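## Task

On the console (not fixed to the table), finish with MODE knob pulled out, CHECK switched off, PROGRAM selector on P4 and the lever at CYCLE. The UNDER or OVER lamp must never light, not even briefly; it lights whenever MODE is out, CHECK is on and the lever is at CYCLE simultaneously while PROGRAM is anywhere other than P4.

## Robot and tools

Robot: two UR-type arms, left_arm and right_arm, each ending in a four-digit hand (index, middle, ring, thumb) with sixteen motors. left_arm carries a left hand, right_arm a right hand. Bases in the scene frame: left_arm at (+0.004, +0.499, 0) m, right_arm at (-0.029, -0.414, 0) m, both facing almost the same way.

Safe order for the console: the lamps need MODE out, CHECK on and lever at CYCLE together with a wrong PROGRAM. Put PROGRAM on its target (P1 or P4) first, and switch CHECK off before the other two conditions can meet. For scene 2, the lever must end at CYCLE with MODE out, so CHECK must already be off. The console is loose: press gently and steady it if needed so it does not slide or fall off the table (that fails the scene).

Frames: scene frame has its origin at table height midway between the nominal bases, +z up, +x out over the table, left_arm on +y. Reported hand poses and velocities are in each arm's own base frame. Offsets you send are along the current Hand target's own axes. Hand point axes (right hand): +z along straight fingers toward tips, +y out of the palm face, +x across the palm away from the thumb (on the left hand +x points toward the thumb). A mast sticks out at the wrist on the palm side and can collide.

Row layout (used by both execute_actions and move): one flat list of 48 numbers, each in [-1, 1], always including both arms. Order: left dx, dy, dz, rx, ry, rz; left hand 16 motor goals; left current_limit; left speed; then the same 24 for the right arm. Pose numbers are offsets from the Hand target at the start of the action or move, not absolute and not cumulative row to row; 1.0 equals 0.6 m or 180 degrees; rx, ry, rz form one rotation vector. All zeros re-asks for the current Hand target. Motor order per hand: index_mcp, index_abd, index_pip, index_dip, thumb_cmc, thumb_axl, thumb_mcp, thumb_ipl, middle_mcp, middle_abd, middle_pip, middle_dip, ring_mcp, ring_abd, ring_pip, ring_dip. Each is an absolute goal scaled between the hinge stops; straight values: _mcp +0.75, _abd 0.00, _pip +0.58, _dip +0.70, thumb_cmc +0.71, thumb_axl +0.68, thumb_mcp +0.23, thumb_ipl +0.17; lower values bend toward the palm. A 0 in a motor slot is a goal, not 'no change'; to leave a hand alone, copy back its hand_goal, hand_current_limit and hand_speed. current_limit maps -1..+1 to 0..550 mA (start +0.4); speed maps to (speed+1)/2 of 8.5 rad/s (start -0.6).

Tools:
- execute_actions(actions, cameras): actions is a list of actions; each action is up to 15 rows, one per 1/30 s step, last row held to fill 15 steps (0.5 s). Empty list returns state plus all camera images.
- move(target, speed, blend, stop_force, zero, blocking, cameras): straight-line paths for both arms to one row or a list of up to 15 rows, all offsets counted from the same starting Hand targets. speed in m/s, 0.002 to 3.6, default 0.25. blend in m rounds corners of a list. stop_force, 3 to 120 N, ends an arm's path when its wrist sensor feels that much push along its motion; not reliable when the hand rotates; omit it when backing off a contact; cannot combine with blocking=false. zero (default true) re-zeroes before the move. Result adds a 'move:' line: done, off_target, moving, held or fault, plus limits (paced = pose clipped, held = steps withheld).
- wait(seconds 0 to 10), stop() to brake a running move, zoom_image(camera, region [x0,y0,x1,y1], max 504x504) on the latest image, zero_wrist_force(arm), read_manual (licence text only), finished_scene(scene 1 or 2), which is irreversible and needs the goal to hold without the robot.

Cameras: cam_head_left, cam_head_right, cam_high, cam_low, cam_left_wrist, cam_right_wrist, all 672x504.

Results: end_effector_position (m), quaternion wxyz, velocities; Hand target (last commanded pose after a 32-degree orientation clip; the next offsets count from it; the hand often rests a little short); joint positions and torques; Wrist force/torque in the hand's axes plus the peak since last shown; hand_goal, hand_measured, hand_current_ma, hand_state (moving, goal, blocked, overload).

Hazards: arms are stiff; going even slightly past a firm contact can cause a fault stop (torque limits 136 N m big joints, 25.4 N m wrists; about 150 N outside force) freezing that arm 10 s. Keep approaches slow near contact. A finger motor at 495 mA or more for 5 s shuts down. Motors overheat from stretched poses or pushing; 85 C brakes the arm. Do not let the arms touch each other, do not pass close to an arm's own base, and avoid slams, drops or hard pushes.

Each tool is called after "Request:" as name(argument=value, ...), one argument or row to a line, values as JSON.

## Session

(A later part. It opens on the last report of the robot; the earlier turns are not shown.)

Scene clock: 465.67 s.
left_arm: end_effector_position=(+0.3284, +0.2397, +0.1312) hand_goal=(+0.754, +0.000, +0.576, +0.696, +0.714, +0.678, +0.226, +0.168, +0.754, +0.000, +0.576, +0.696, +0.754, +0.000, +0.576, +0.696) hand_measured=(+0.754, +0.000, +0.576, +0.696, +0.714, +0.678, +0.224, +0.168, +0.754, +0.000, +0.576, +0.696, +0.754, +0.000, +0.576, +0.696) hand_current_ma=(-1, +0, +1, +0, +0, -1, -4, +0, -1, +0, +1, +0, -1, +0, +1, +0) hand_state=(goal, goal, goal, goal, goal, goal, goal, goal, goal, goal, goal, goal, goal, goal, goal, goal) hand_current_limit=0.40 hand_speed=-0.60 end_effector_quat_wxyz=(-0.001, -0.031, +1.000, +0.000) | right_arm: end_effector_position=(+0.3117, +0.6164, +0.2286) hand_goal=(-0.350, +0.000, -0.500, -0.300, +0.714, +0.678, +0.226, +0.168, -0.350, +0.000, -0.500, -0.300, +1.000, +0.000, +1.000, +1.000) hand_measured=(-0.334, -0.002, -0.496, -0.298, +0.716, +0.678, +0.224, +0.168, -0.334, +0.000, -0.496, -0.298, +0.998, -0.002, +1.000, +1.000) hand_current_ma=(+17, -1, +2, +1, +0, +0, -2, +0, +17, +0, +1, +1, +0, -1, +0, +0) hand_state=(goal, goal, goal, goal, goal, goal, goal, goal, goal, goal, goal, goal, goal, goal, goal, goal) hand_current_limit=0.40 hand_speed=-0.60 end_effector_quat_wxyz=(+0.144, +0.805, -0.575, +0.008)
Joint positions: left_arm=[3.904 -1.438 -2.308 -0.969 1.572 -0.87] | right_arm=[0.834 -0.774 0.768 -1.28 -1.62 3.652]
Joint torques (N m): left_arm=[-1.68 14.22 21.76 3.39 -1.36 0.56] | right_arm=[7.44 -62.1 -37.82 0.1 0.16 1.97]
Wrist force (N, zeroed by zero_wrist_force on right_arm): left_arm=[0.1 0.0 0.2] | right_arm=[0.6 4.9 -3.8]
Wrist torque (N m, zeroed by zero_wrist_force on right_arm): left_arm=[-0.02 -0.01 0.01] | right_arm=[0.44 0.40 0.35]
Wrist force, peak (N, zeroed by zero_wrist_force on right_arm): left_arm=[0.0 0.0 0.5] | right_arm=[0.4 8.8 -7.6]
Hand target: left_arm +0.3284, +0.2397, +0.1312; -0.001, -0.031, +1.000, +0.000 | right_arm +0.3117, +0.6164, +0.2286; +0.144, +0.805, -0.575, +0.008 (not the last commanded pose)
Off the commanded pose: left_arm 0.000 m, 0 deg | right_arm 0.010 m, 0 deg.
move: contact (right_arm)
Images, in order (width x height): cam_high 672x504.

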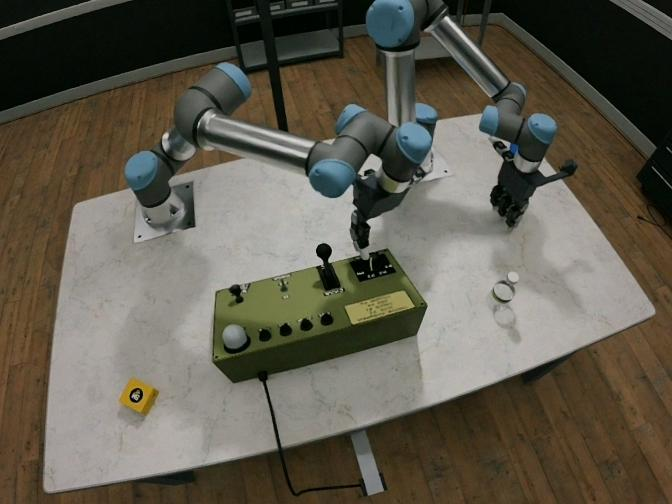

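Request:
move(
  target=[0,0,0,0,0,0,0.754,0,0.576,0.696,0.714,0.678,0.226,0.168,0.754,0,0.576,0.696,0.754,0,0.576,0.696,0.4,-0.6,0,-0.0024,0.003,0,0,0,-0.35,0,-0.5,-0.3,0.714,0.678,0.226,0.168,-0.35,0,-0.5,-0.3,1,0,1,1,0.4,-0.6],
  speed=0.01,
)

Request:
move(
  target=[0,0,0,0,0,0,0.754,0,0.576,0.696,0.714,0.678,0.226,0.168,0.754,0,0.576,0.696,0.754,0,0.576,0.696,0.4,-0.6,-0.01653,-0.0103,-0.00835,0,-0.02796,0.03453,-0.35,0,-0.5,-0.3,0.714,0.678,0.226,0.168,-0.35,0,-0.5,-0.3,1,0,1,1,0.4,-0.6],
  speed=0.02,
  cameras=["cam_high"],
)

Request:
zoom_image(
  camera="cam_high",
  region=[350, 230, 400, 280],
)

Scene clock: 477.20 s.
left_arm: end_effector_position=(+0.3284, +0.2397, +0.1312) hand_goal=(+0.754, +0.000, +0.576, +0.696, +0.714, +0.678, +0.226, +0.168, +0.754, +0.000, +0.576, +0.696, +0.754, +0.000, +0.576, +0.696) hand_measured=(+0.754, +0.000, +0.576, +0.696, +0.714, +0.678, +0.224, +0.168, +0.754, +0.000, +0.576, +0.696, +0.754, +0.000, +0.576, +0.696) hand_current_ma=(-1, +0, +1, +0, +0, -1, -4, +0, -1, +0, +1, +0, -1, +0, +1, +0) hand_state=(goal, goal, goal, goal, goal, goal, goal, goal, goal, goal, goal, goal, goal, goal, goal, goal) hand_current_limit=0.40 hand_speed=-0.60 end_effector_quat_wxyz=(-0.001, -0.031, +1.000, +0.000) | right_arm: end_effector_position=(+0.3127, +0.6164, +0.2268) hand_goal=(-0.350, +0.000, -0.500, -0.300, +0.714, +0.678, +0.226, +0.168, -0.350, +0.000, -0.500, -0.300, +1.000, +0.000, +1.000, +1.000) hand_measured=(-0.334, -0.002, -0.496, -0.298, +0.716, +0.678, +0.224, +0.168, -0.334, +0.000, -0.496, -0.298, +0.998, -0.004, +1.002, +1.002) hand_current_ma=(+17, -1, +2, +1, +0, +0, -2, +0, +17, +0, +1, +1, -1, -1, +0, +0) hand_state=(goal, goal, goal, goal, goal, goal, goal, goal, goal, goal, goal, goal, goal, goal, goal, goal) hand_current_limit=0.40 hand_speed=-0.60 end_effector_quat_wxyz=(+0.144, +0.805, -0.575, +0.008)
Joint positions: left_arm=[3.904 -1.438 -2.308 -0.969 1.572 -0.87] | right_arm=[0.833 -0.772 0.77 -1.283 -1.62 3.651]
Joint torques (N m): left_arm=[-0.09 14.95 20.91 3.22 -1.51 0.55] | right_arm=[-21.53 -18.9 2.93 -6.6 -2.7 -3.33]
Wrist force (N, zeroed by zero_wrist_force on right_arm): left_arm=[-0.1 0.0 0.0] | right_arm=[0.7 32.7 -32.4]
Wrist torque (N m, zeroed by zero_wrist_force on right_arm): left_arm=[-0.01 0.01 0.00] | right_arm=[3.51 2.41 2.13]
Wrist force, peak (N, zeroed by zero_wrist_force on right_arm): left_arm=[0.3 0.3 0.2] | right_arm=[0.7 32.7 -32.4]
Hand target: left_arm +0.3284, +0.2397, +0.1312; -0.001, -0.031, +1.000, +0.000 | right_arm +0.3128, +0.6164, +0.2266; +0.144, +0.805, -0.575, +0.008
Off the commanded pose: left_arm 0.000 m, 0 deg | right_arm 0.000 m, 0 deg.
move: done

Scene clock: 480.97 s.
left_arm: end_effector_position=(+0.3284, +0.2397, +0.1312) hand_goal=(+0.754, +0.000, +0.576, +0.696, +0.714, +0.678, +0.226, +0.168, +0.754, +0.000, +0.576, +0.696, +0.754, +0.000, +0.576, +0.696) hand_measured=(+0.754, +0.000, +0.576, +0.696, +0.714, +0.678, +0.224, +0.168, +0.754, +0.000, +0.576, +0.696, +0.754, +0.000, +0.576, +0.696) hand_current_ma=(-1, +0, +1, +0, +0, -1, -4, +0, -1, +0, +1, +0, -1, +0, +1, +0) hand_state=(goal, goal, goal, goal, goal, goal, goal, goal, goal, goal, goal, goal, goal, goal, goal, goal) hand_current_limit=0.40 hand_speed=-0.60 end_effector_quat_wxyz=(-0.001, -0.031, +1.000, +0.000) | right_arm: end_effector_position=(+0.3159, +0.6285, +0.2282) hand_goal=(-0.350, +0.000, -0.500, -0.300, +0.714, +0.678, +0.226, +0.168, -0.350, +0.000, -0.500, -0.300, +1.000, +0.000, +1.000, +1.000) hand_measured=(-0.334, -0.002, -0.496, -0.298, +0.716, +0.678, +0.224, +0.168, -0.334, +0.000, -0.496, -0.298, +1.000, -0.004, +1.002, +1.002) hand_current_ma=(+17, -1, +2, +1, +0, +0, -2, +0, +17, +0, +1, +1, +0, -1, +1, +1) hand_state=(goal, goal, goal, goal, goal, goal, goal, goal, goal, goal, goal, goal, goal, goal, goal, goal) hand_current_limit=0.40 hand_speed=-0.60 end_effector_quat_wxyz=(+0.118, +0.773, -0.623, -0.020)
Joint positions: left_arm=[3.904 -1.438 -2.308 -0.969 1.572 -0.87] | right_arm=[0.81 -0.806 0.83 -1.355 -1.551 3.737]
Joint torques (N m): left_arm=[0.44 14.45 21.38 3.49 -1.71 0.41] | right_arm=[-22.96 -30.56 5.72 -5.83 -0.55 0.57]
Wrist force (N, zeroed by zero_wrist_force on right_arm): left_arm=[0.0 -0.1 0.2] | right_arm=[0.2 33.2 -41.2]
Wrist torque (N m, zeroed by zero_wrist_force on right_arm): left_arm=[-0.03 0.00 0.01] | right_arm=[4.94 2.96 1.89]
Wrist force, peak (N, zeroed by zero_wrist_force on right_arm): left_arm=[-0.3 -0.3 0.4] | right_arm=[0.7 38.2 -39.7]
Hand target: left_arm +0.3284, +0.2397, +0.1312; -0.001, -0.031, +1.000, +0.000 | right_arm +0.3159, +0.6286, +0.2282; +0.118, +0.773, -0.624, -0.020
Off the commanded pose: left_arm 0.000 m, 0 deg | right_arm 0.000 m, 0 deg.
move: done
Images, in order (width x height): cam_high 672x504.

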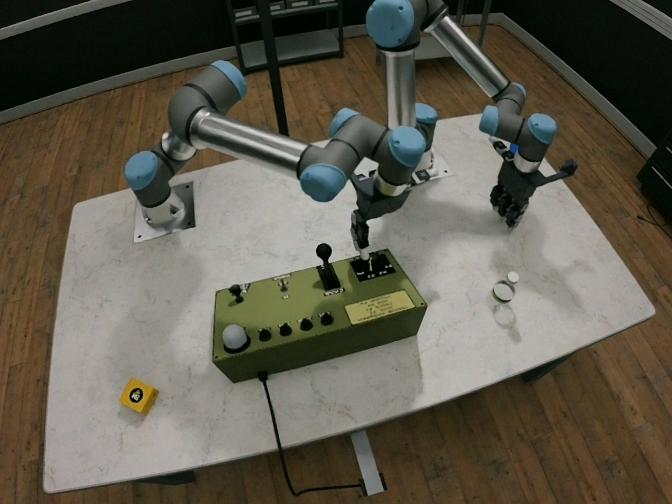

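Scaled by 10.080 from the camera's 672x504 image, which has a finer 960x720 frame.

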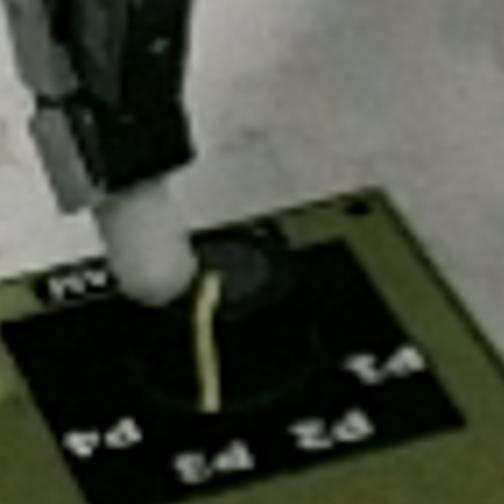

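Request:
move(
  target=[0,0,0,0,0,0,0.754,0,0.576,0.696,0.714,0.678,0.226,0.168,0.754,0,0.576,0.696,0.754,0,0.576,0.696,0.4,-0.6,-0.01653,-0.0098,-0.00897,0,-0.02796,0.03453,-0.35,0,-0.5,-0.3,0.714,0.678,0.226,0.168,-0.35,0,-0.5,-0.3,1,0,1,1,0.4,-0.6],
  speed=0.02,
)

Request:
move(
  target=[0,0,0,0,0,0,0.754,0,0.576,0.696,0.714,0.678,0.226,0.168,0.754,0,0.576,0.696,0.754,0,0.576,0.696,0.4,-0.6,-0.01653,-0.0103,-0.00835,0,-0.02796,0.03453,-0.35,0,-0.5,-0.3,0.714,0.678,0.226,0.168,-0.35,0,-0.5,-0.3,1,0,1,1,0.4,-0.6],
  speed=0.02,
  cameras=["cam_high"],
)

Request:
zoom_image(
  camera="cam_high",
  region=[350, 230, 400, 280],
)

Scene clock: 496.37 s.
left_arm: end_effector_position=(+0.3284, +0.2397, +0.1312) hand_goal=(+0.754, +0.000, +0.576, +0.696, +0.714, +0.678, +0.226, +0.168, +0.754, +0.000, +0.576, +0.696, +0.754, +0.000, +0.576, +0.696) hand_measured=(+0.754, +0.000, +0.576, +0.696, +0.714, +0.678, +0.224, +0.168, +0.754, +0.000, +0.576, +0.696, +0.754, +0.000, +0.576, +0.696) hand_current_ma=(-1, +0, +1, +0, +0, -1, -4, +0, -1, +0, +1, +0, -1, +0, +1, +0) hand_state=(goal, goal, goal, goal, goal, goal, goal, goal, goal, goal, goal, goal, goal, goal, goal, goal) hand_current_limit=0.40 hand_speed=-0.60 end_effector_quat_wxyz=(-0.001, -0.031, +1.000, +0.000) | right_arm: end_effector_position=(+0.3203, +0.6401, +0.2311) hand_goal=(-0.350, +0.000, -0.500, -0.300, +0.714, +0.678, +0.226, +0.168, -0.350, +0.000, -0.500, -0.300, +1.000, +0.000, +1.000, +1.000) hand_measured=(-0.334, -0.002, -0.496, -0.298, +0.716, +0.678, +0.224, +0.168, -0.334, +0.000, -0.496, -0.298, +1.002, -0.002, +1.002, +1.002) hand_current_ma=(+17, -1, +2, +1, +0, +0, -2, +0, +17, +0, +1, +1, +0, +0, +1, +1) hand_state=(goal, goal, goal, goal, goal, goal, goal, goal, goal, goal, goal, goal, goal, goal, goal, goal) hand_current_limit=0.40 hand_speed=-0.60 end_effector_quat_wxyz=(+0.091, +0.736, -0.669, -0.047)
Joint positions: left_arm=[3.904 -1.438 -2.308 -0.969 1.572 -0.87] | right_arm=[0.789 -0.844 0.898 -1.438 -1.485 3.826]
Joint torques (N m): left_arm=[-0.26 14.65 20.84 3.42 -1.56 0.89] | right_arm=[-17.54 -33.34 6.48 -4.49 0.15 1.01]
Wrist force (N, zeroed by zero_wrist_force on right_arm): left_arm=[0.1 0.1 0.1] | right_arm=[-0.6 25.1 -35.2]
Wrist torque (N m, zeroed by zero_wrist_force on right_arm): left_arm=[0.00 -0.01 0.01] | right_arm=[4.69 2.55 1.29]
Wrist force, peak (N, zeroed by zero_wrist_force on right_arm): left_arm=[0.1 0.0 0.5] | right_arm=[0.3 33.6 -41.7]
Hand target: left_arm +0.3284, +0.2397, +0.1312; -0.001, -0.031, +1.000, +0.000 | right_arm +0.3203, +0.6402, +0.2311; +0.091, +0.736, -0.669, -0.047
Off the commanded pose: left_arm 0.000 m, 0 deg | right_arm 0.000 m, 0 deg.
move: done

Scene clock: 500.13 s.
left_arm: end_effector_position=(+0.3284, +0.2397, +0.1312) hand_goal=(+0.754, +0.000, +0.576, +0.696, +0.714, +0.678, +0.226, +0.168, +0.754, +0.000, +0.576, +0.696, +0.754, +0.000, +0.576, +0.696) hand_measured=(+0.754, +0.000, +0.576, +0.696, +0.714, +0.678, +0.224, +0.168, +0.754, +0.000, +0.576, +0.696, +0.754, +0.000, +0.576, +0.696) hand_current_ma=(-1, +0, +1, +0, +0, -1, -4, +0, -1, +0, +1, +0, -1, +0, +1, +0) hand_state=(goal, goal, goal, goal, goal, goal, goal, goal, goal, goal, goal, goal, goal, goal, goal, goal) hand_current_limit=0.40 hand_speed=-0.60 end_effector_quat_wxyz=(-0.001, -0.031, +1.000, +0.000) | right_arm: end_effector_position=(+0.3263, +0.6509, +0.2342) hand_goal=(-0.350, +0.000, -0.500, -0.300, +0.714, +0.678, +0.226, +0.168, -0.350, +0.000, -0.500, -0.300, +1.000, +0.000, +1.000, +1.000) hand_measured=(-0.334, -0.002, -0.496, -0.298, +0.716, +0.678, +0.224, +0.168, -0.334, +0.000, -0.496, -0.298, +1.002, +0.000, +1.002, +1.002) hand_current_ma=(+17, -1, +2, +1, +0, +0, -2, +0, +17, +0, +1, +1, +1, +0, +1, +1) hand_state=(goal, goal, goal, goal, goal, goal, goal, goal, goal, goal, goal, goal, goal, goal, goal, goal) hand_current_limit=0.40 hand_speed=-0.60 end_effector_quat_wxyz=(+0.064, +0.696, -0.711, -0.074)
Joint positions: left_arm=[3.904 -1.438 -2.308 -0.969 1.572 -0.87] | right_arm=[0.767 -0.884 0.974 -1.53 -1.423 3.921]
Joint torques (N m): left_arm=[-1.61 15.15 20.86 3.61 -1.63 0.61] | right_arm=[-16.37 -31.82 6.4 -3.93 0.67 1.09]
Wrist force (N, zeroed by zero_wrist_force on right_arm): left_arm=[0.0 0.1 0.0] | right_arm=[-0.1 23.1 -37.2]
Wrist torque (N m, zeroed by zero_wrist_force on right_arm): left_arm=[0.01 0.00 0.00] | right_arm=[5.06 2.59 1.19]
Wrist force, peak (N, zeroed by zero_wrist_force on right_arm): left_arm=[0.2 0.0 0.5] | right_arm=[-0.5 23.5 -37.1]
Hand target: left_arm +0.3284, +0.2397, +0.1312; -0.001, -0.031, +1.000, +0.000 | right_arm +0.3263, +0.6509, +0.2342; +0.064, +0.696, -0.711, -0.074
Off the commanded pose: left_arm 0.000 m, 0 deg | right_arm 0.000 m, 0 deg.
move: done
Images, in order (width x height): cam_high 672x504.

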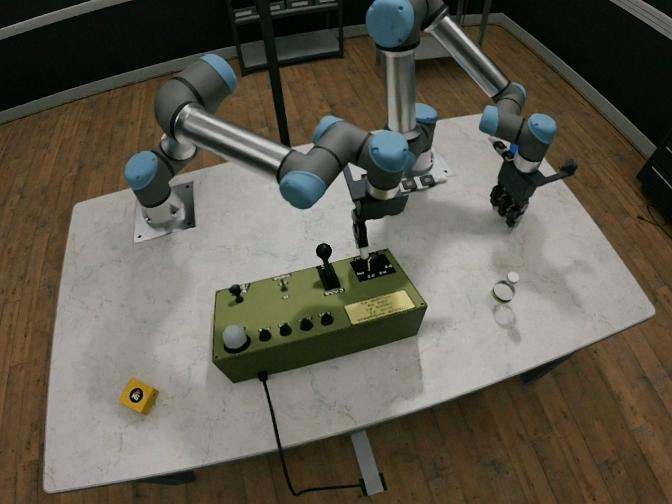

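Scaled by 10.080 from the camera's 672x504 image, which has a finer 960x720 frame.

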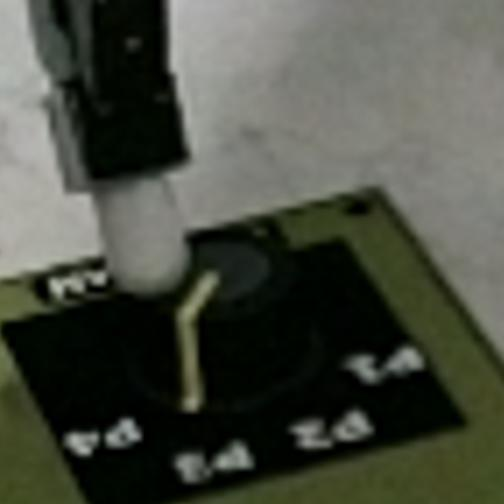

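Request:
move(
  target=[0,0,0,0,0,0,0.754,0,0.576,0.696,0.714,0.678,0.226,0.168,0.754,0,0.576,0.696,0.754,0,0.576,0.696,0.4,-0.6,-0.01653,-0.0103,-0.00835,0,-0.02796,0.03453,-0.35,0,-0.5,-0.3,0.714,0.678,0.226,0.168,-0.35,0,-0.5,-0.3,1,0,1,1,0.4,-0.6],
  speed=0.02,
)

Request:
move(
  target=[0,0,0,0,0,0,0.754,0,0.576,0.696,0.714,0.678,0.226,0.168,0.754,0,0.576,0.696,0.754,0,0.576,0.696,0.4,-0.6,-0.01653,-0.0103,-0.00835,0,-0.02796,0.03453,-0.35,0,-0.5,-0.3,0.714,0.678,0.226,0.168,-0.35,0,-0.5,-0.3,1,0,1,1,0.4,-0.6],
  speed=0.02,
  cameras=["cam_high"],
)

Request:
zoom_image(
  camera="cam_high",
  region=[350, 230, 400, 280],
)

Scene clock: 519.20 s.
left_arm: end_effector_position=(+0.3284, +0.2397, +0.1312) hand_goal=(+0.754, +0.000, +0.576, +0.696, +0.714, +0.678, +0.226, +0.168, +0.754, +0.000, +0.576, +0.696, +0.754, +0.000, +0.576, +0.696) hand_measured=(+0.754, +0.000, +0.576, +0.696, +0.714, +0.678, +0.224, +0.168, +0.754, +0.000, +0.576, +0.696, +0.754, +0.000, +0.576, +0.696) hand_current_ma=(-1, +0, +1, +0, +0, -1, -4, +0, -1, +0, +1, +0, -1, +0, +1, +0) hand_state=(goal, goal, goal, goal, goal, goal, goal, goal, goal, goal, goal, goal, goal, goal, goal, goal) hand_current_limit=0.40 hand_speed=-0.60 end_effector_quat_wxyz=(-0.001, -0.031, +1.000, +0.000) | right_arm: end_effector_position=(+0.3336, +0.6606, +0.2380) hand_goal=(-0.350, +0.000, -0.500, -0.300, +0.714, +0.678, +0.226, +0.168, -0.350, +0.000, -0.500, -0.300, +1.000, +0.000, +1.000, +1.000) hand_measured=(-0.334, -0.002, -0.496, -0.298, +0.716, +0.678, +0.224, +0.168, -0.334, +0.000, -0.496, -0.298, +0.990, +0.004, +1.002, +1.002) hand_current_ma=(+17, -1, +2, +1, +0, +0, -2, +0, +17, +0, +1, +1, -9, +2, +1, +0) hand_state=(goal, goal, goal, goal, goal, goal, goal, goal, goal, goal, goal, goal, goal, goal, goal, goal) hand_current_limit=0.40 hand_speed=-0.60 end_effector_quat_wxyz=(-0.037, -0.653, +0.750, +0.101)
Joint positions: left_arm=[3.904 -1.438 -2.308 -0.969 1.572 -0.87] | right_arm=[0.747 -0.924 1.054 -1.633 -1.366 4.02]
Joint torques (N m): left_arm=[-0.33 14.7 21.48 3.45 -1.79 0.89] | right_arm=[-22.95 -28.44 3.53 -5.91 -2.53 0.53]
Wrist force (N, zeroed by zero_wrist_force on right_arm): left_arm=[0.1 0.0 0.1] | right_arm=[-0.3 34.3 -36.0]
Wrist torque (N m, zeroed by zero_wrist_force on right_arm): left_arm=[-0.01 0.00 0.01] | right_arm=[3.80 2.49 2.07]
Wrist force, peak (N, zeroed by zero_wrist_force on right_arm): left_arm=[-0.2 0.0 0.5] | right_arm=[-0.6 34.6 -36.0]
Hand target: left_arm +0.3284, +0.2397, +0.1312; -0.001, -0.031, +1.000, +0.000 | right_arm +0.3336, +0.6606, +0.2381; -0.037, -0.652, +0.750, +0.101
Off the commanded pose: left_arm 0.000 m, 0 deg | right_arm 0.000 m, 0 deg.
move: done

Scene clock: 523.00 s.
left_arm: end_effector_position=(+0.3284, +0.2397, +0.1312) hand_goal=(+0.754, +0.000, +0.576, +0.696, +0.714, +0.678, +0.226, +0.168, +0.754, +0.000, +0.576, +0.696, +0.754, +0.000, +0.576, +0.696) hand_measured=(+0.754, +0.000, +0.576, +0.696, +0.714, +0.678, +0.224, +0.168, +0.754, +0.000, +0.576, +0.696, +0.754, +0.000, +0.576, +0.696) hand_current_ma=(-1, +0, +1, +0, +0, -1, -4, +0, -1, +0, +1, +0, -1, +0, +1, +0) hand_state=(goal, goal, goal, goal, goal, goal, goal, goal, goal, goal, goal, goal, goal, goal, goal, goal) hand_current_limit=0.40 hand_speed=-0.60 end_effector_quat_wxyz=(-0.001, -0.031, +1.000, +0.000) | right_arm: end_effector_position=(+0.3420, +0.6691, +0.2425) hand_goal=(-0.350, +0.000, -0.500, -0.300, +0.714, +0.678, +0.226, +0.168, -0.350, +0.000, -0.500, -0.300, +1.000, +0.000, +1.000, +1.000) hand_measured=(-0.334, -0.002, -0.496, -0.298, +0.716, +0.678, +0.224, +0.168, -0.334, +0.000, -0.496, -0.298, +0.994, +0.004, +1.002, +1.002) hand_current_ma=(+17, -1, +2, +1, +0, +0, -2, +0, +17, +0, +1, +1, -4, +1, +1, +0) hand_state=(goal, goal, goal, goal, goal, goal, goal, goal, goal, goal, goal, goal, goal, goal, goal, goal) hand_current_limit=0.40 hand_speed=-0.60 end_effector_quat_wxyz=(-0.009, -0.606, +0.785, +0.128)
Joint positions: left_arm=[3.904 -1.438 -2.308 -0.969 1.572 -0.87] | right_arm=[0.728 -0.963 1.137 -1.744 -1.314 4.126]
Joint torques (N m): left_arm=[-0.66 15.79 20.61 3.7 -1.54 0.98] | right_arm=[-23.35 -28.94 3.45 -5.6 -2.88 0.57]
Wrist force (N, zeroed by zero_wrist_force on right_arm): left_arm=[0.0 0.3 0.1] | right_arm=[-0.7 34.5 -35.8]
Wrist torque (N m, zeroed by zero_wrist_force on right_arm): left_arm=[0.03 0.00 0.00] | right_arm=[3.74 2.55 2.05]
Wrist force, peak (N, zeroed by zero_wrist_force on right_arm): left_arm=[0.1 0.1 0.6] | right_arm=[-0.6 34.6 -36.1]
Hand target: left_arm +0.3284, +0.2397, +0.1312; -0.001, -0.031, +1.000, +0.000 | right_arm +0.3420, +0.6691, +0.2425; -0.009, -0.606, +0.785, +0.128
Off the commanded pose: left_arm 0.000 m, 0 deg | right_arm 0.000 m, 0 deg.
move: done
Images, in order (width x height): cam_high 672x504.

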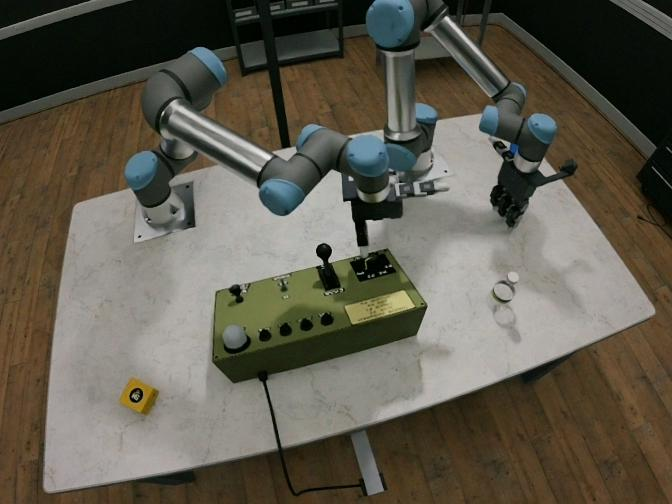

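Scaled by 10.080 from the camera's 672x504 image, which has a finer 960x720 frame.

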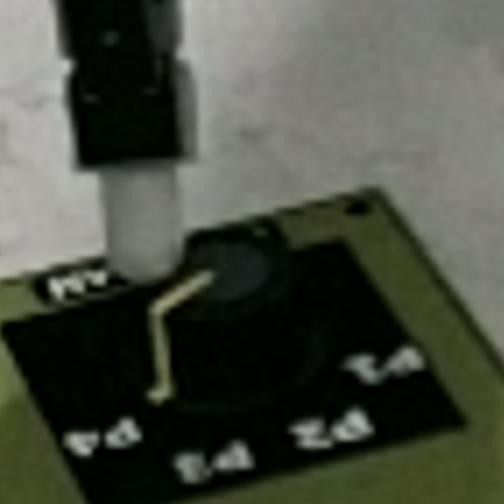

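Request:
move(
  target=[0,0,0,0,0,0,0.754,0,0.576,0.696,0.714,0.678,0.226,0.168,0.754,0,0.576,0.696,0.754,0,0.576,0.696,0.4,-0.6,0,0.0629,-0.0777,0,0,0,-0.35,0,-0.5,-0.3,0.714,0.678,0.226,0.168,-0.35,0,-0.5,-0.3,1,0,1,1,0.4,-0.6],
  speed=0.06,
  cameras=["cam_high","cam_head_left","cam_head_right"],
)

Request:
zoom_image(
  camera="cam_high",
  region=[350, 230, 400, 280],
)

Request:
zoom_image(
  camera="cam_head_right",
  region=[240, 180, 320, 240],
)

Scene clock: 535.97 s.
left_arm: end_effector_position=(+0.3284, +0.2397, +0.1312) hand_goal=(+0.754, +0.000, +0.576, +0.696, +0.714, +0.678, +0.226, +0.168, +0.754, +0.000, +0.576, +0.696, +0.754, +0.000, +0.576, +0.696) hand_measured=(+0.754, +0.000, +0.576, +0.696, +0.714, +0.678, +0.224, +0.168, +0.754, +0.000, +0.576, +0.696, +0.754, +0.000, +0.576, +0.696) hand_current_ma=(-1, +0, +1, +0, +0, -1, -4, +0, -1, +0, +1, +0, -1, +0, +1, +0) hand_state=(goal, goal, goal, goal, goal, goal, goal, goal, goal, goal, goal, goal, goal, goal, goal, goal) hand_current_limit=0.40 hand_speed=-0.60 end_effector_quat_wxyz=(-0.001, -0.031, +1.000, +0.000) | right_arm: end_effector_position=(+0.3141, +0.6691, +0.2955) hand_goal=(-0.350, +0.000, -0.500, -0.300, +0.714, +0.678, +0.226, +0.168, -0.350, +0.000, -0.500, -0.300, +1.000, +0.000, +1.000, +1.000) hand_measured=(-0.334, -0.002, -0.496, -0.298, +0.716, +0.678, +0.224, +0.168, -0.334, +0.000, -0.496, -0.298, +0.990, +0.002, +1.000, +1.000) hand_current_ma=(+17, -1, +2, +1, +0, +0, -2, +0, +17, +0, +1, +1, -9, +1, +0, +0) hand_state=(goal, goal, goal, goal, goal, goal, goal, goal, goal, goal, goal, goal, goal, goal, goal, goal) hand_current_limit=0.40 hand_speed=-0.60 end_effector_quat_wxyz=(-0.009, -0.606, +0.785, +0.128)
Joint positions: left_arm=[3.904 -1.438 -2.308 -0.969 1.572 -0.87] | right_arm=[0.754 -1.024 1.101 -1.653 -1.314 4.153]
Joint torques (N m): left_arm=[-0.93 15.12 20.7 3.71 -1.84 0.84] | right_arm=[9.18 -57.99 -41.57 -0.14 -0.54 2.03]
Wrist force (N, zeroed by zero_wrist_force on right_arm): left_arm=[0.2 0.2 0.4] | right_arm=[-1.3 -0.3 0.8]
Wrist torque (N m, zeroed by zero_wrist_force on right_arm): left_arm=[-0.01 -0.02 0.02] | right_arm=[-0.12 0.08 -0.22]
Wrist force, peak (N, zeroed by zero_wrist_force on right_arm): left_arm=[0.3 0.1 0.6] | right_arm=[-0.5 34.8 -36.3]
Hand target: left_arm +0.3284, +0.2397, +0.1312; -0.001, -0.031, +1.000, +0.000 | right_arm +0.3141, +0.6691, +0.2956; -0.009, -0.606, +0.785, +0.128
Off the commanded pose: left_arm 0.000 m, 0 deg | right_arm 0.000 m, 0 deg.
move: done
Images, in order (width x height): cam_head_left 672x504, cam_head_right 672x504, cam_high 672x504.

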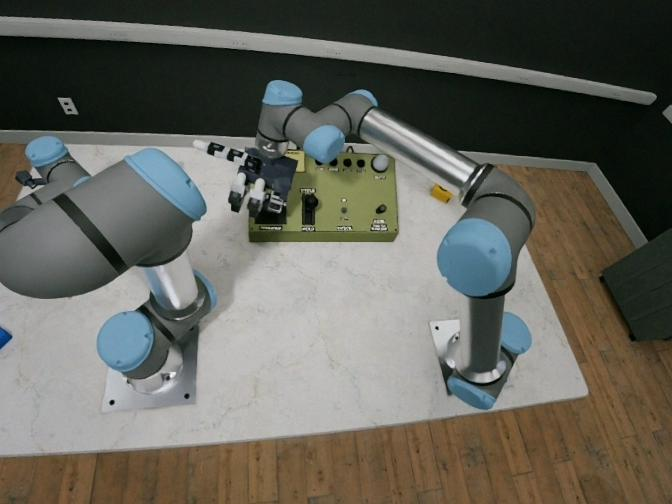

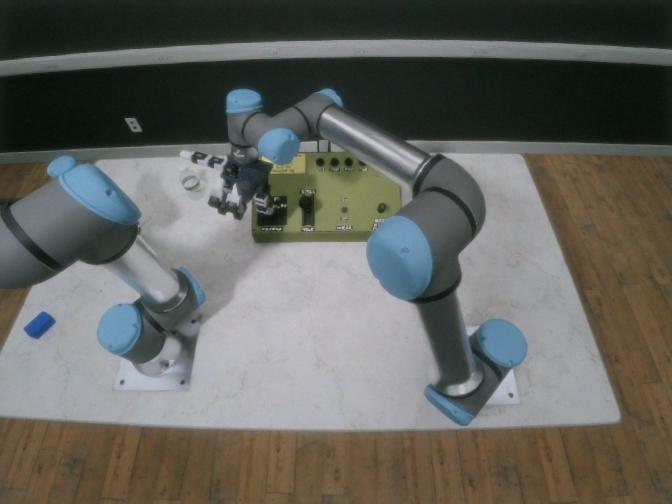

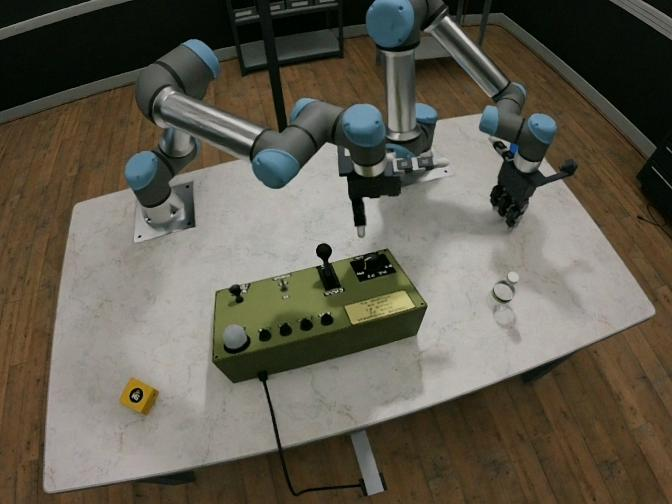

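Scaled by 10.080 from the camera's 672x504 image, which has a finer 960x720 frame.

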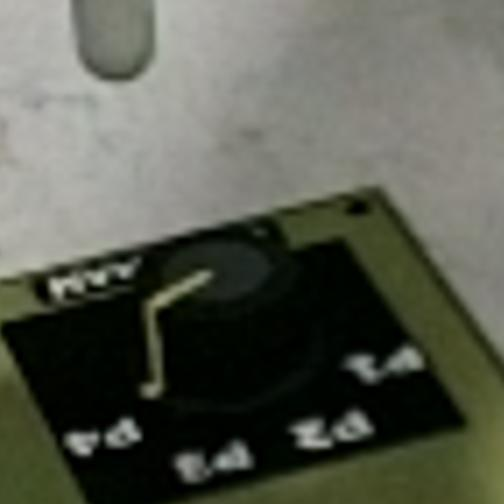

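Scaled by 6.300 from the camera's 672x504 image, which has a finer 960x720 frame.

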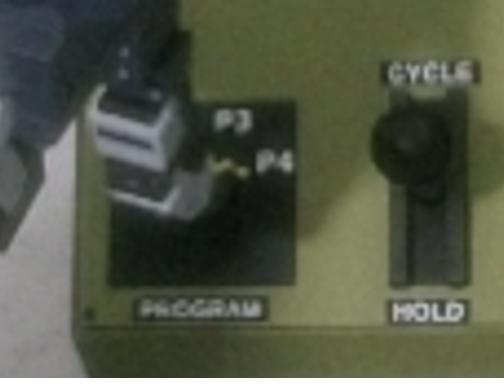

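Request:
move(
  target=[
    [0,0,0,0,0,0,0.754,0,0.576,0.696,0.714,0.678,0.226,0.168,0.754,0,0.576,0.696,0.754,0,0.576,0.696,0.4,-0.6,0,0,0,0,0,0,-0.35,0,-0.5,-0.3,0.714,0.678,0.226,0.168,-0.35,0,-0.5,-0.3,-0.35,0,-0.5,-0.3,0.4,-0.5],
    [0,0,0,0,0,0,0.754,0,0.576,0.696,0.714,0.678,0.226,0.168,0.754,0,0.576,0.696,0.754,0,0.576,0.696,0.4,-0.6,0.3075,-0.0348,0.1122,0,0.0612,-0.0755,-0.35,0,-0.5,-0.3,0.714,0.678,0.226,0.168,-0.35,0,-0.5,-0.3,-0.35,0,-0.5,-0.3,0.4,-0.5],
    [0,0,0,0,0,0,0.754,0,0.576,0.696,0.714,0.678,0.226,0.168,0.754,0,0.576,0.696,0.754,0,0.576,0.696,0.4,-0.6,0.3075,-0.0965,0.1883,0,0.0612,-0.0755,-0.35,0,-0.5,-0.3,0.714,0.678,0.226,0.168,-0.35,0,-0.5,-0.3,-0.35,0,-0.5,-0.3,0.4,-0.5],
  ],
  speed=[0.12,0.12,0.06],
  cameras=["cam_high","cam_head_left","cam_head_right","cam_low"],
)

Request:
zoom_image(
  camera="cam_low",
  region=[270, 130, 410, 250],
)

Request:
zoom_image(
  camera="cam_high",
  region=[280, 200, 400, 300],
)

Scene clock: 591.47 s.
left_arm: end_effector_position=(+0.3284, +0.2397, +0.1312) hand_goal=(+0.754, +0.000, +0.576, +0.696, +0.714, +0.678, +0.226, +0.168, +0.754, +0.000, +0.576, +0.696, +0.754, +0.000, +0.576, +0.696) hand_measured=(+0.754, +0.000, +0.576, +0.696, +0.714, +0.678, +0.224, +0.168, +0.754, +0.000, +0.576, +0.696, +0.754, +0.000, +0.576, +0.696) hand_current_ma=(-1, +0, +1, +0, +0, -1, -4, +0, -1, +0, +1, +0, -1, +0, +1, +0) hand_state=(goal, goal, goal, goal, goal, goal, goal, goal, goal, goal, goal, goal, goal, goal, goal, goal) hand_current_limit=0.40 hand_speed=-0.60 end_effector_quat_wxyz=(-0.001, -0.031, +1.000, +0.000) | right_arm: end_effector_position=(+0.3008, +0.5009, +0.1483) hand_goal=(-0.350, +0.000, -0.500, -0.300, +0.714, +0.678, +0.226, +0.168, -0.350, +0.000, -0.500, -0.300, -0.350, +0.000, -0.500, -0.300) hand_measured=(-0.334, -0.002, -0.496, -0.298, +0.716, +0.678, +0.224, +0.168, -0.334, +0.000, -0.496, -0.298, -0.330, +0.002, -0.496, -0.298) hand_current_ma=(+17, -1, +2, +1, +0, +0, -2, +0, +17, +0, +1, +1, +25, +1, +2, +1) hand_state=(goal, goal, goal, goal, goal, goal, goal, goal, goal, goal, goal, goal, blocked, goal, goal, goal) hand_current_limit=0.40 hand_speed=-0.50 end_effector_quat_wxyz=(+0.069, +0.704, -0.704, -0.069)
Joint positions: left_arm=[3.904 -1.438 -2.308 -0.969 1.572 -0.87] | right_arm=[0.631 -1.136 1.599 -1.874 -1.456 3.763]
Joint torques (N m): left_arm=[-0.19 15.29 20.97 3.62 -1.93 0.75] | right_arm=[-9.24 -33.38 -13.69 -3.95 -0.96 -2.54]
Wrist force (N, zeroed by zero_wrist_force on right_arm): left_arm=[0.0 0.2 0.3] | right_arm=[-0.2 -0.3 0.7]
Wrist torque (N m, zeroed by zero_wrist_force on right_arm): left_arm=[0.00 0.01 0.01] | right_arm=[0.00 0.05 -0.04]
Wrist force, peak (N, zeroed by zero_wrist_force on right_arm): left_arm=[0.4 0.0 0.4] | right_arm=[-1.9 -0.1 0.4]
Hand target: left_arm +0.3284, +0.2397, +0.1312; -0.001, -0.031, +1.000, +0.000 | right_arm +0.3008, +0.5010, +0.1482; +0.069, +0.704, -0.704, -0.069
Off the commanded pose: left_arm 0.000 m, 0 deg | right_arm 0.000 m, 0 deg.
move: done
Images, in order (width x height): cam_head_left 672x504, cam_head_right 672x504, cam_high 672x504, cam_low 672x504.

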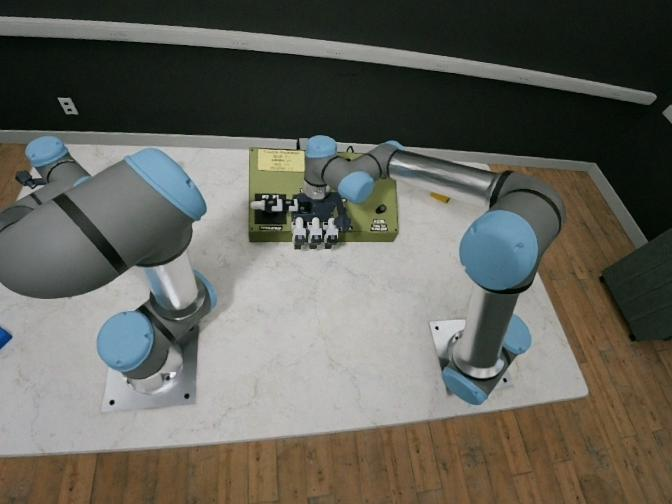

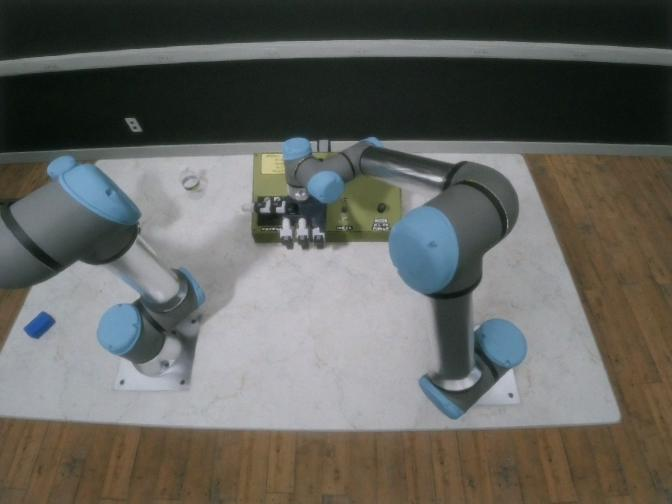

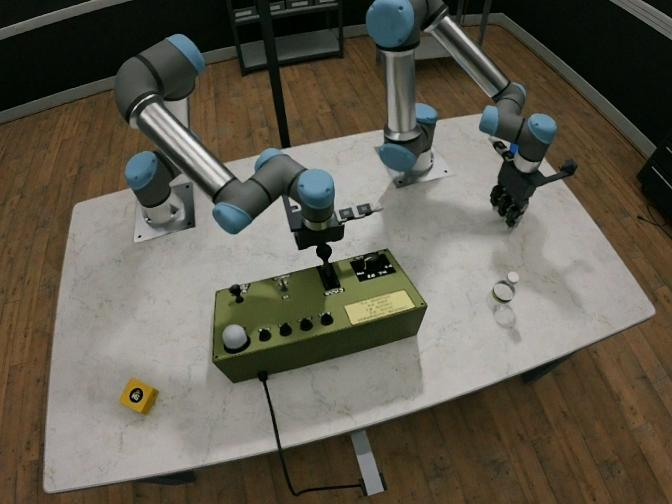

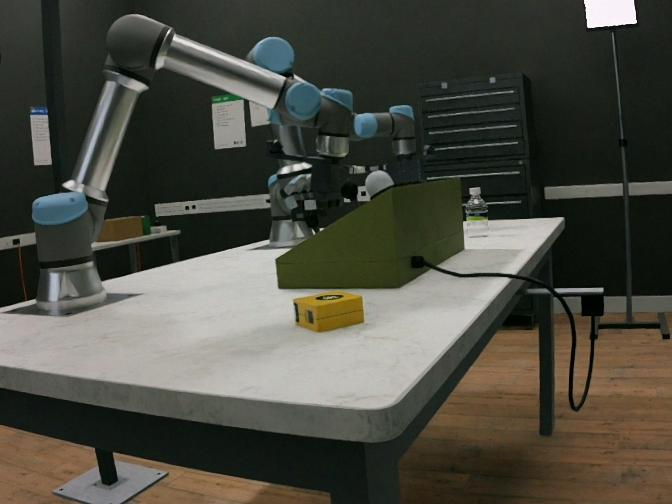

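Scaled by 3.600 from the camera's 672x504 image, which has a finer 960x720 frame.

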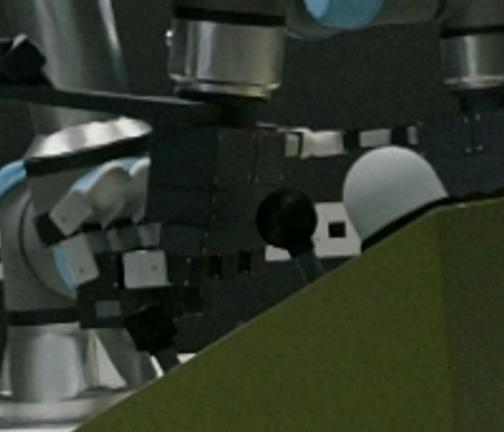

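Scaled by 4.200 from the camera's 672x504 image, which has a finer 960x720 frame.

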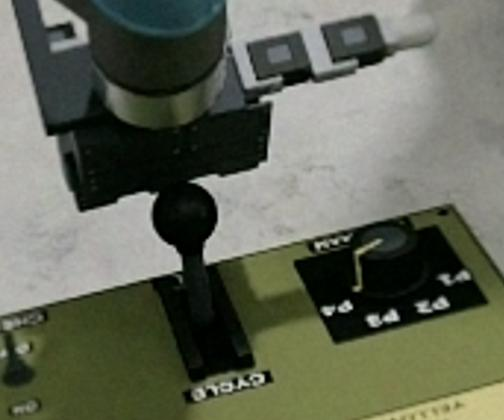

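Request:
zero_wrist_force(
  arm="right_arm",
)

Request:
move(
  target=[0,0,0,0,0,0,0.754,0,0.576,0.696,0.714,0.678,0.226,0.168,0.754,0,0.576,0.696,0.754,0,0.576,0.696,0.4,-0.6,0,-0.0582,-0.0472,0,0,0,-0.35,0,-0.5,-0.3,0.714,0.678,0.226,0.168,-0.35,0,-0.5,-0.3,-0.35,0,-0.5,-0.3,0.4,-0.5],
  speed=0.02,
  stop_force=7,
  cameras=["cam_high","cam_low"],
)

Request:
zoom_image(
  camera="cam_low",
  region=[270, 130, 410, 250],
)

Request:
zoom_image(
  camera="cam_high",
  region=[280, 200, 400, 300],
)

Wrist force sensor zeroed.

Scene clock: 602.13 s.
left_arm: end_effector_position=(+0.3284, +0.2397, +0.1312) hand_goal=(+0.754, +0.000, +0.576, +0.696, +0.714, +0.678, +0.226, +0.168, +0.754, +0.000, +0.576, +0.696, +0.754, +0.000, +0.576, +0.696) hand_measured=(+0.754, +0.000, +0.576, +0.696, +0.714, +0.678, +0.224, +0.168, +0.754, +0.000, +0.576, +0.696, +0.754, +0.000, +0.576, +0.696) hand_current_ma=(-1, +0, +1, +0, +0, -1, -4, +0, -1, +0, +1, +0, -1, +0, +1, +0) hand_state=(goal, goal, goal, goal, goal, goal, goal, goal, goal, goal, goal, goal, goal, goal, goal, goal) hand_current_limit=0.40 hand_speed=-0.60 end_effector_quat_wxyz=(-0.001, -0.031, +1.000, +0.000) | right_arm: end_effector_position=(+0.3406, +0.5010, +0.1692) hand_goal=(-0.350, +0.000, -0.500, -0.300, +0.714, +0.678, +0.226, +0.168, -0.350, +0.000, -0.500, -0.300, -0.350, +0.000, -0.500, -0.300) hand_measured=(-0.334, -0.002, -0.496, -0.298, +0.716, +0.678, +0.224, +0.168, -0.334, +0.000, -0.496, -0.298, -0.330, +0.002, -0.496, -0.298) hand_current_ma=(+17, -1, +2, +1, +0, +0, -2, +0, +17, +0, +1, +1, +25, +1, +2, +1) hand_state=(goal, goal, goal, goal, goal, goal, goal, goal, goal, goal, goal, goal, blocked, goal, goal, goal) hand_current_limit=0.40 hand_speed=-0.50 end_effector_quat_wxyz=(+0.069, +0.704, -0.704, -0.069)
Joint positions: left_arm=[3.904 -1.438 -2.308 -0.969 1.572 -0.87] | right_arm=[0.595 -1.096 1.479 -1.79 -1.461 3.728]
Joint torques (N m): left_arm=[-0.49 14.55 22.31 3.66 -1.89 0.84] | right_arm=[-9.57 -35.88 -38.8 0.33 -1.11 -1.87]
Wrist force (N, zeroed by zero_wrist_force on right_arm): left_arm=[-0.2 0.1 0.4] | right_arm=[0.3 1.0 -0.4]
Wrist torque (N m, zeroed by zero_wrist_force on right_arm): left_arm=[-0.02 0.04 -0.02] | right_arm=[0.08 -0.07 0.07]
Wrist force, peak (N, zeroed by zero_wrist_force on right_arm): left_arm=[0.2 0.3 0.7] | right_arm=[0.6 4.2 -1.9]
Hand target: left_arm +0.3284, +0.2397, +0.1312; -0.001, -0.031, +1.000, +0.000 | right_arm +0.3406, +0.5010, +0.1692; +0.069, +0.704, -0.704, -0.069
Off the commanded pose: left_arm 0.000 m, 0 deg | right_arm 0.000 m, 0 deg.
move: done
Images, in order (width x height): cam_high 672x504, cam_low 672x504.

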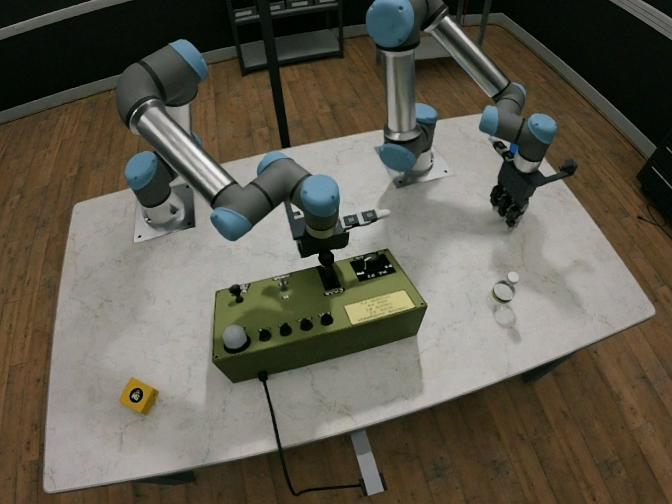

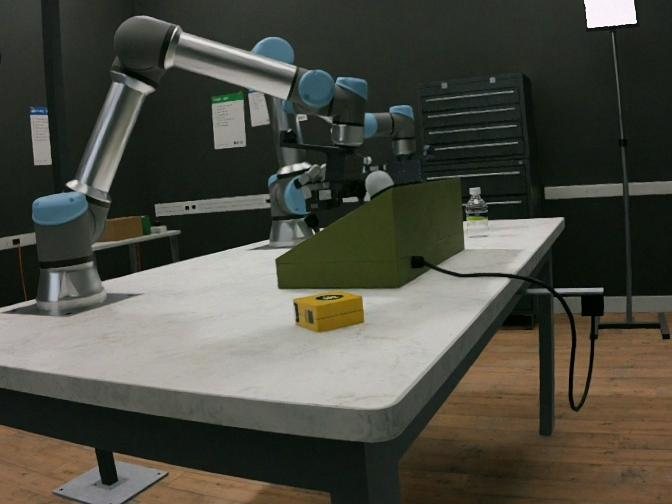

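Scaled by 3.600 from the camera's 672x504 image, which has a finer 960x720 frame.

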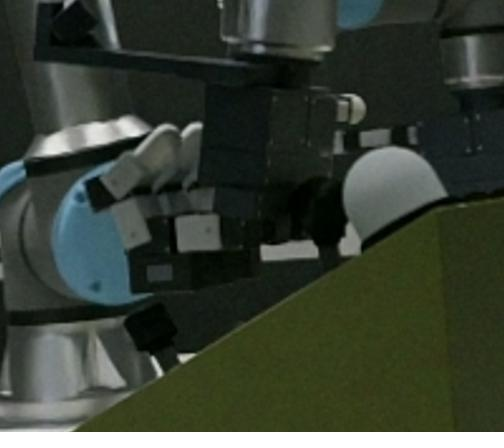

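Scaled by 4.200 from the camera's 672x504 image, which has a finer 960x720 frame.

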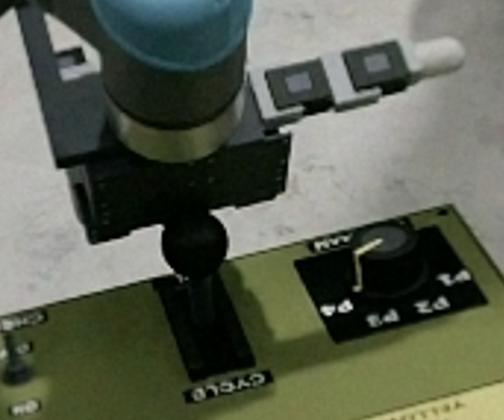

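Request:
move(
  target=[0,0,0,0,0,0,0.754,0,0.576,0.696,0.714,0.678,0.226,0.168,0.754,0,0.576,0.696,0.754,0,0.576,0.696,0.4,-0.6,0,-0.0336,-0.0273,0,0,0,-0.35,0,-0.5,-0.3,0.714,0.678,0.226,0.168,-0.35,0,-0.5,-0.3,-0.35,0,-0.5,-0.3,0.4,-0.5],
  speed=0.012,
  stop_force=8,
  cameras=["cam_high","cam_low"],
)

Request:
zoom_image(
  camera="cam_low",
  region=[270, 130, 410, 250],
)

Request:
zoom_image(
  camera="cam_high",
  region=[280, 200, 400, 300],
)

Scene clock: 613.90 s.
left_arm: end_effector_position=(+0.3284, +0.2397, +0.1312) hand_goal=(+0.754, +0.000, +0.576, +0.696, +0.714, +0.678, +0.226, +0.168, +0.754, +0.000, +0.576, +0.696, +0.754, +0.000, +0.576, +0.696) hand_measured=(+0.754, +0.000, +0.576, +0.696, +0.714, +0.678, +0.224, +0.168, +0.754, +0.000, +0.576, +0.696, +0.754, +0.000, +0.576, +0.696) hand_current_ma=(-1, +0, +1, +0, +0, -1, -4, +0, -1, +0, +1, +0, -1, +0, +1, +0) hand_state=(goal, goal, goal, goal, goal, goal, goal, goal, goal, goal, goal, goal, goal, goal, goal, goal) hand_current_limit=0.40 hand_speed=-0.60 end_effector_quat_wxyz=(-0.001, -0.031, +1.000, +0.000) | right_arm: end_effector_position=(+0.3517, +0.5010, +0.1750) hand_goal=(-0.350, +0.000, -0.500, -0.300, +0.714, +0.678, +0.226, +0.168, -0.350, +0.000, -0.500, -0.300, -0.350, +0.000, -0.500, -0.300) hand_measured=(-0.334, -0.002, -0.496, -0.298, +0.716, +0.678, +0.224, +0.168, -0.334, +0.000, -0.496, -0.298, -0.330, +0.002, -0.496, -0.298) hand_current_ma=(+17, -1, +2, +1, +0, +0, -2, +0, +17, +0, +1, +1, +25, +1, +2, +1) hand_state=(goal, goal, goal, goal, goal, goal, goal, goal, goal, goal, goal, goal, blocked, goal, goal, goal) hand_current_limit=0.40 hand_speed=-0.50 end_effector_quat_wxyz=(+0.069, +0.704, -0.704, -0.069)
Joint positions: left_arm=[3.904 -1.438 -2.308 -0.969 1.572 -0.87] | right_arm=[0.586 -1.084 1.444 -1.766 -1.463 3.718]
Joint torques (N m): left_arm=[-0.93 15 21.82 3.81 -1.78 0.78] | right_arm=[4.75 -51.89 -12.02 -4.13 -0.08 1.83]
Wrist force (N, zeroed by zero_wrist_force on right_arm): left_arm=[0.2 0.0 0.4] | right_arm=[-0.2 11.1 -1.4]
Wrist torque (N m, zeroed by zero_wrist_force on right_arm): left_arm=[-0.04 -0.01 0.02] | right_arm=[0.69 0.01 0.26]
Wrist force, peak (N, zeroed by zero_wrist_force on right_arm): left_arm=[0.3 0.1 0.6] | right_arm=[-0.7 20.1 1.3]
Hand target: left_arm +0.3284, +0.2397, +0.1312; -0.001, -0.031, +1.000, +0.000 | right_arm +0.3517, +0.5010, +0.1750; +0.069, +0.704, -0.704, -0.069 (not the last commanded pose)
Off the commanded pose: left_arm 0.000 m, 0 deg | right_arm 0.013 m, 0 deg.
move: contact (right_arm)
Images, in order (width x height): cam_high 672x504, cam_low 672x504.

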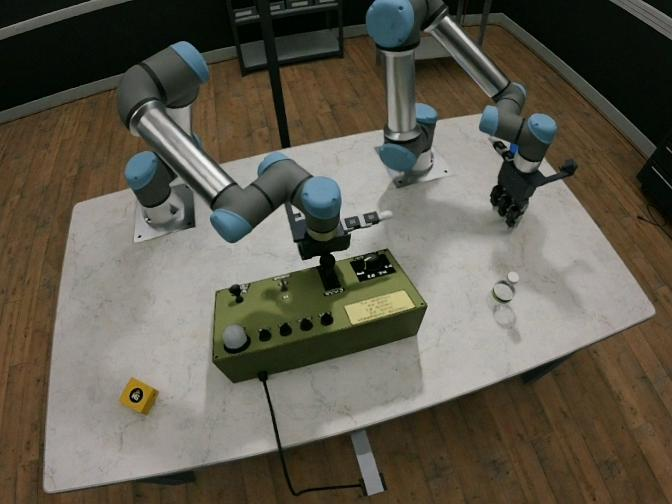

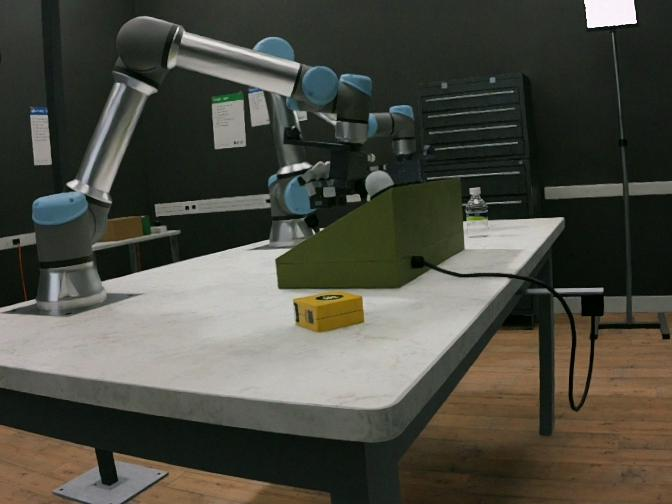

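Scaled by 3.600 from the camera's 672x504 image, which has a finer 960x720 frame.

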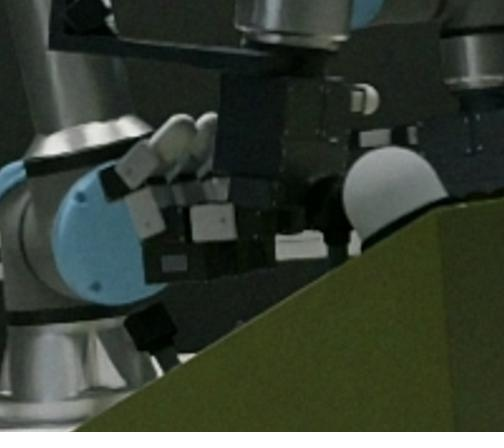

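Scaled by 4.200 from the camera's 672x504 image, which has a finer 960x720 frame.

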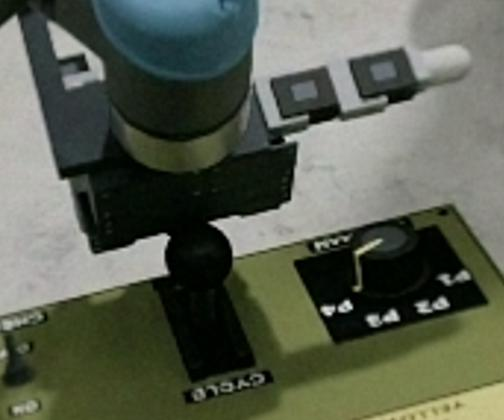

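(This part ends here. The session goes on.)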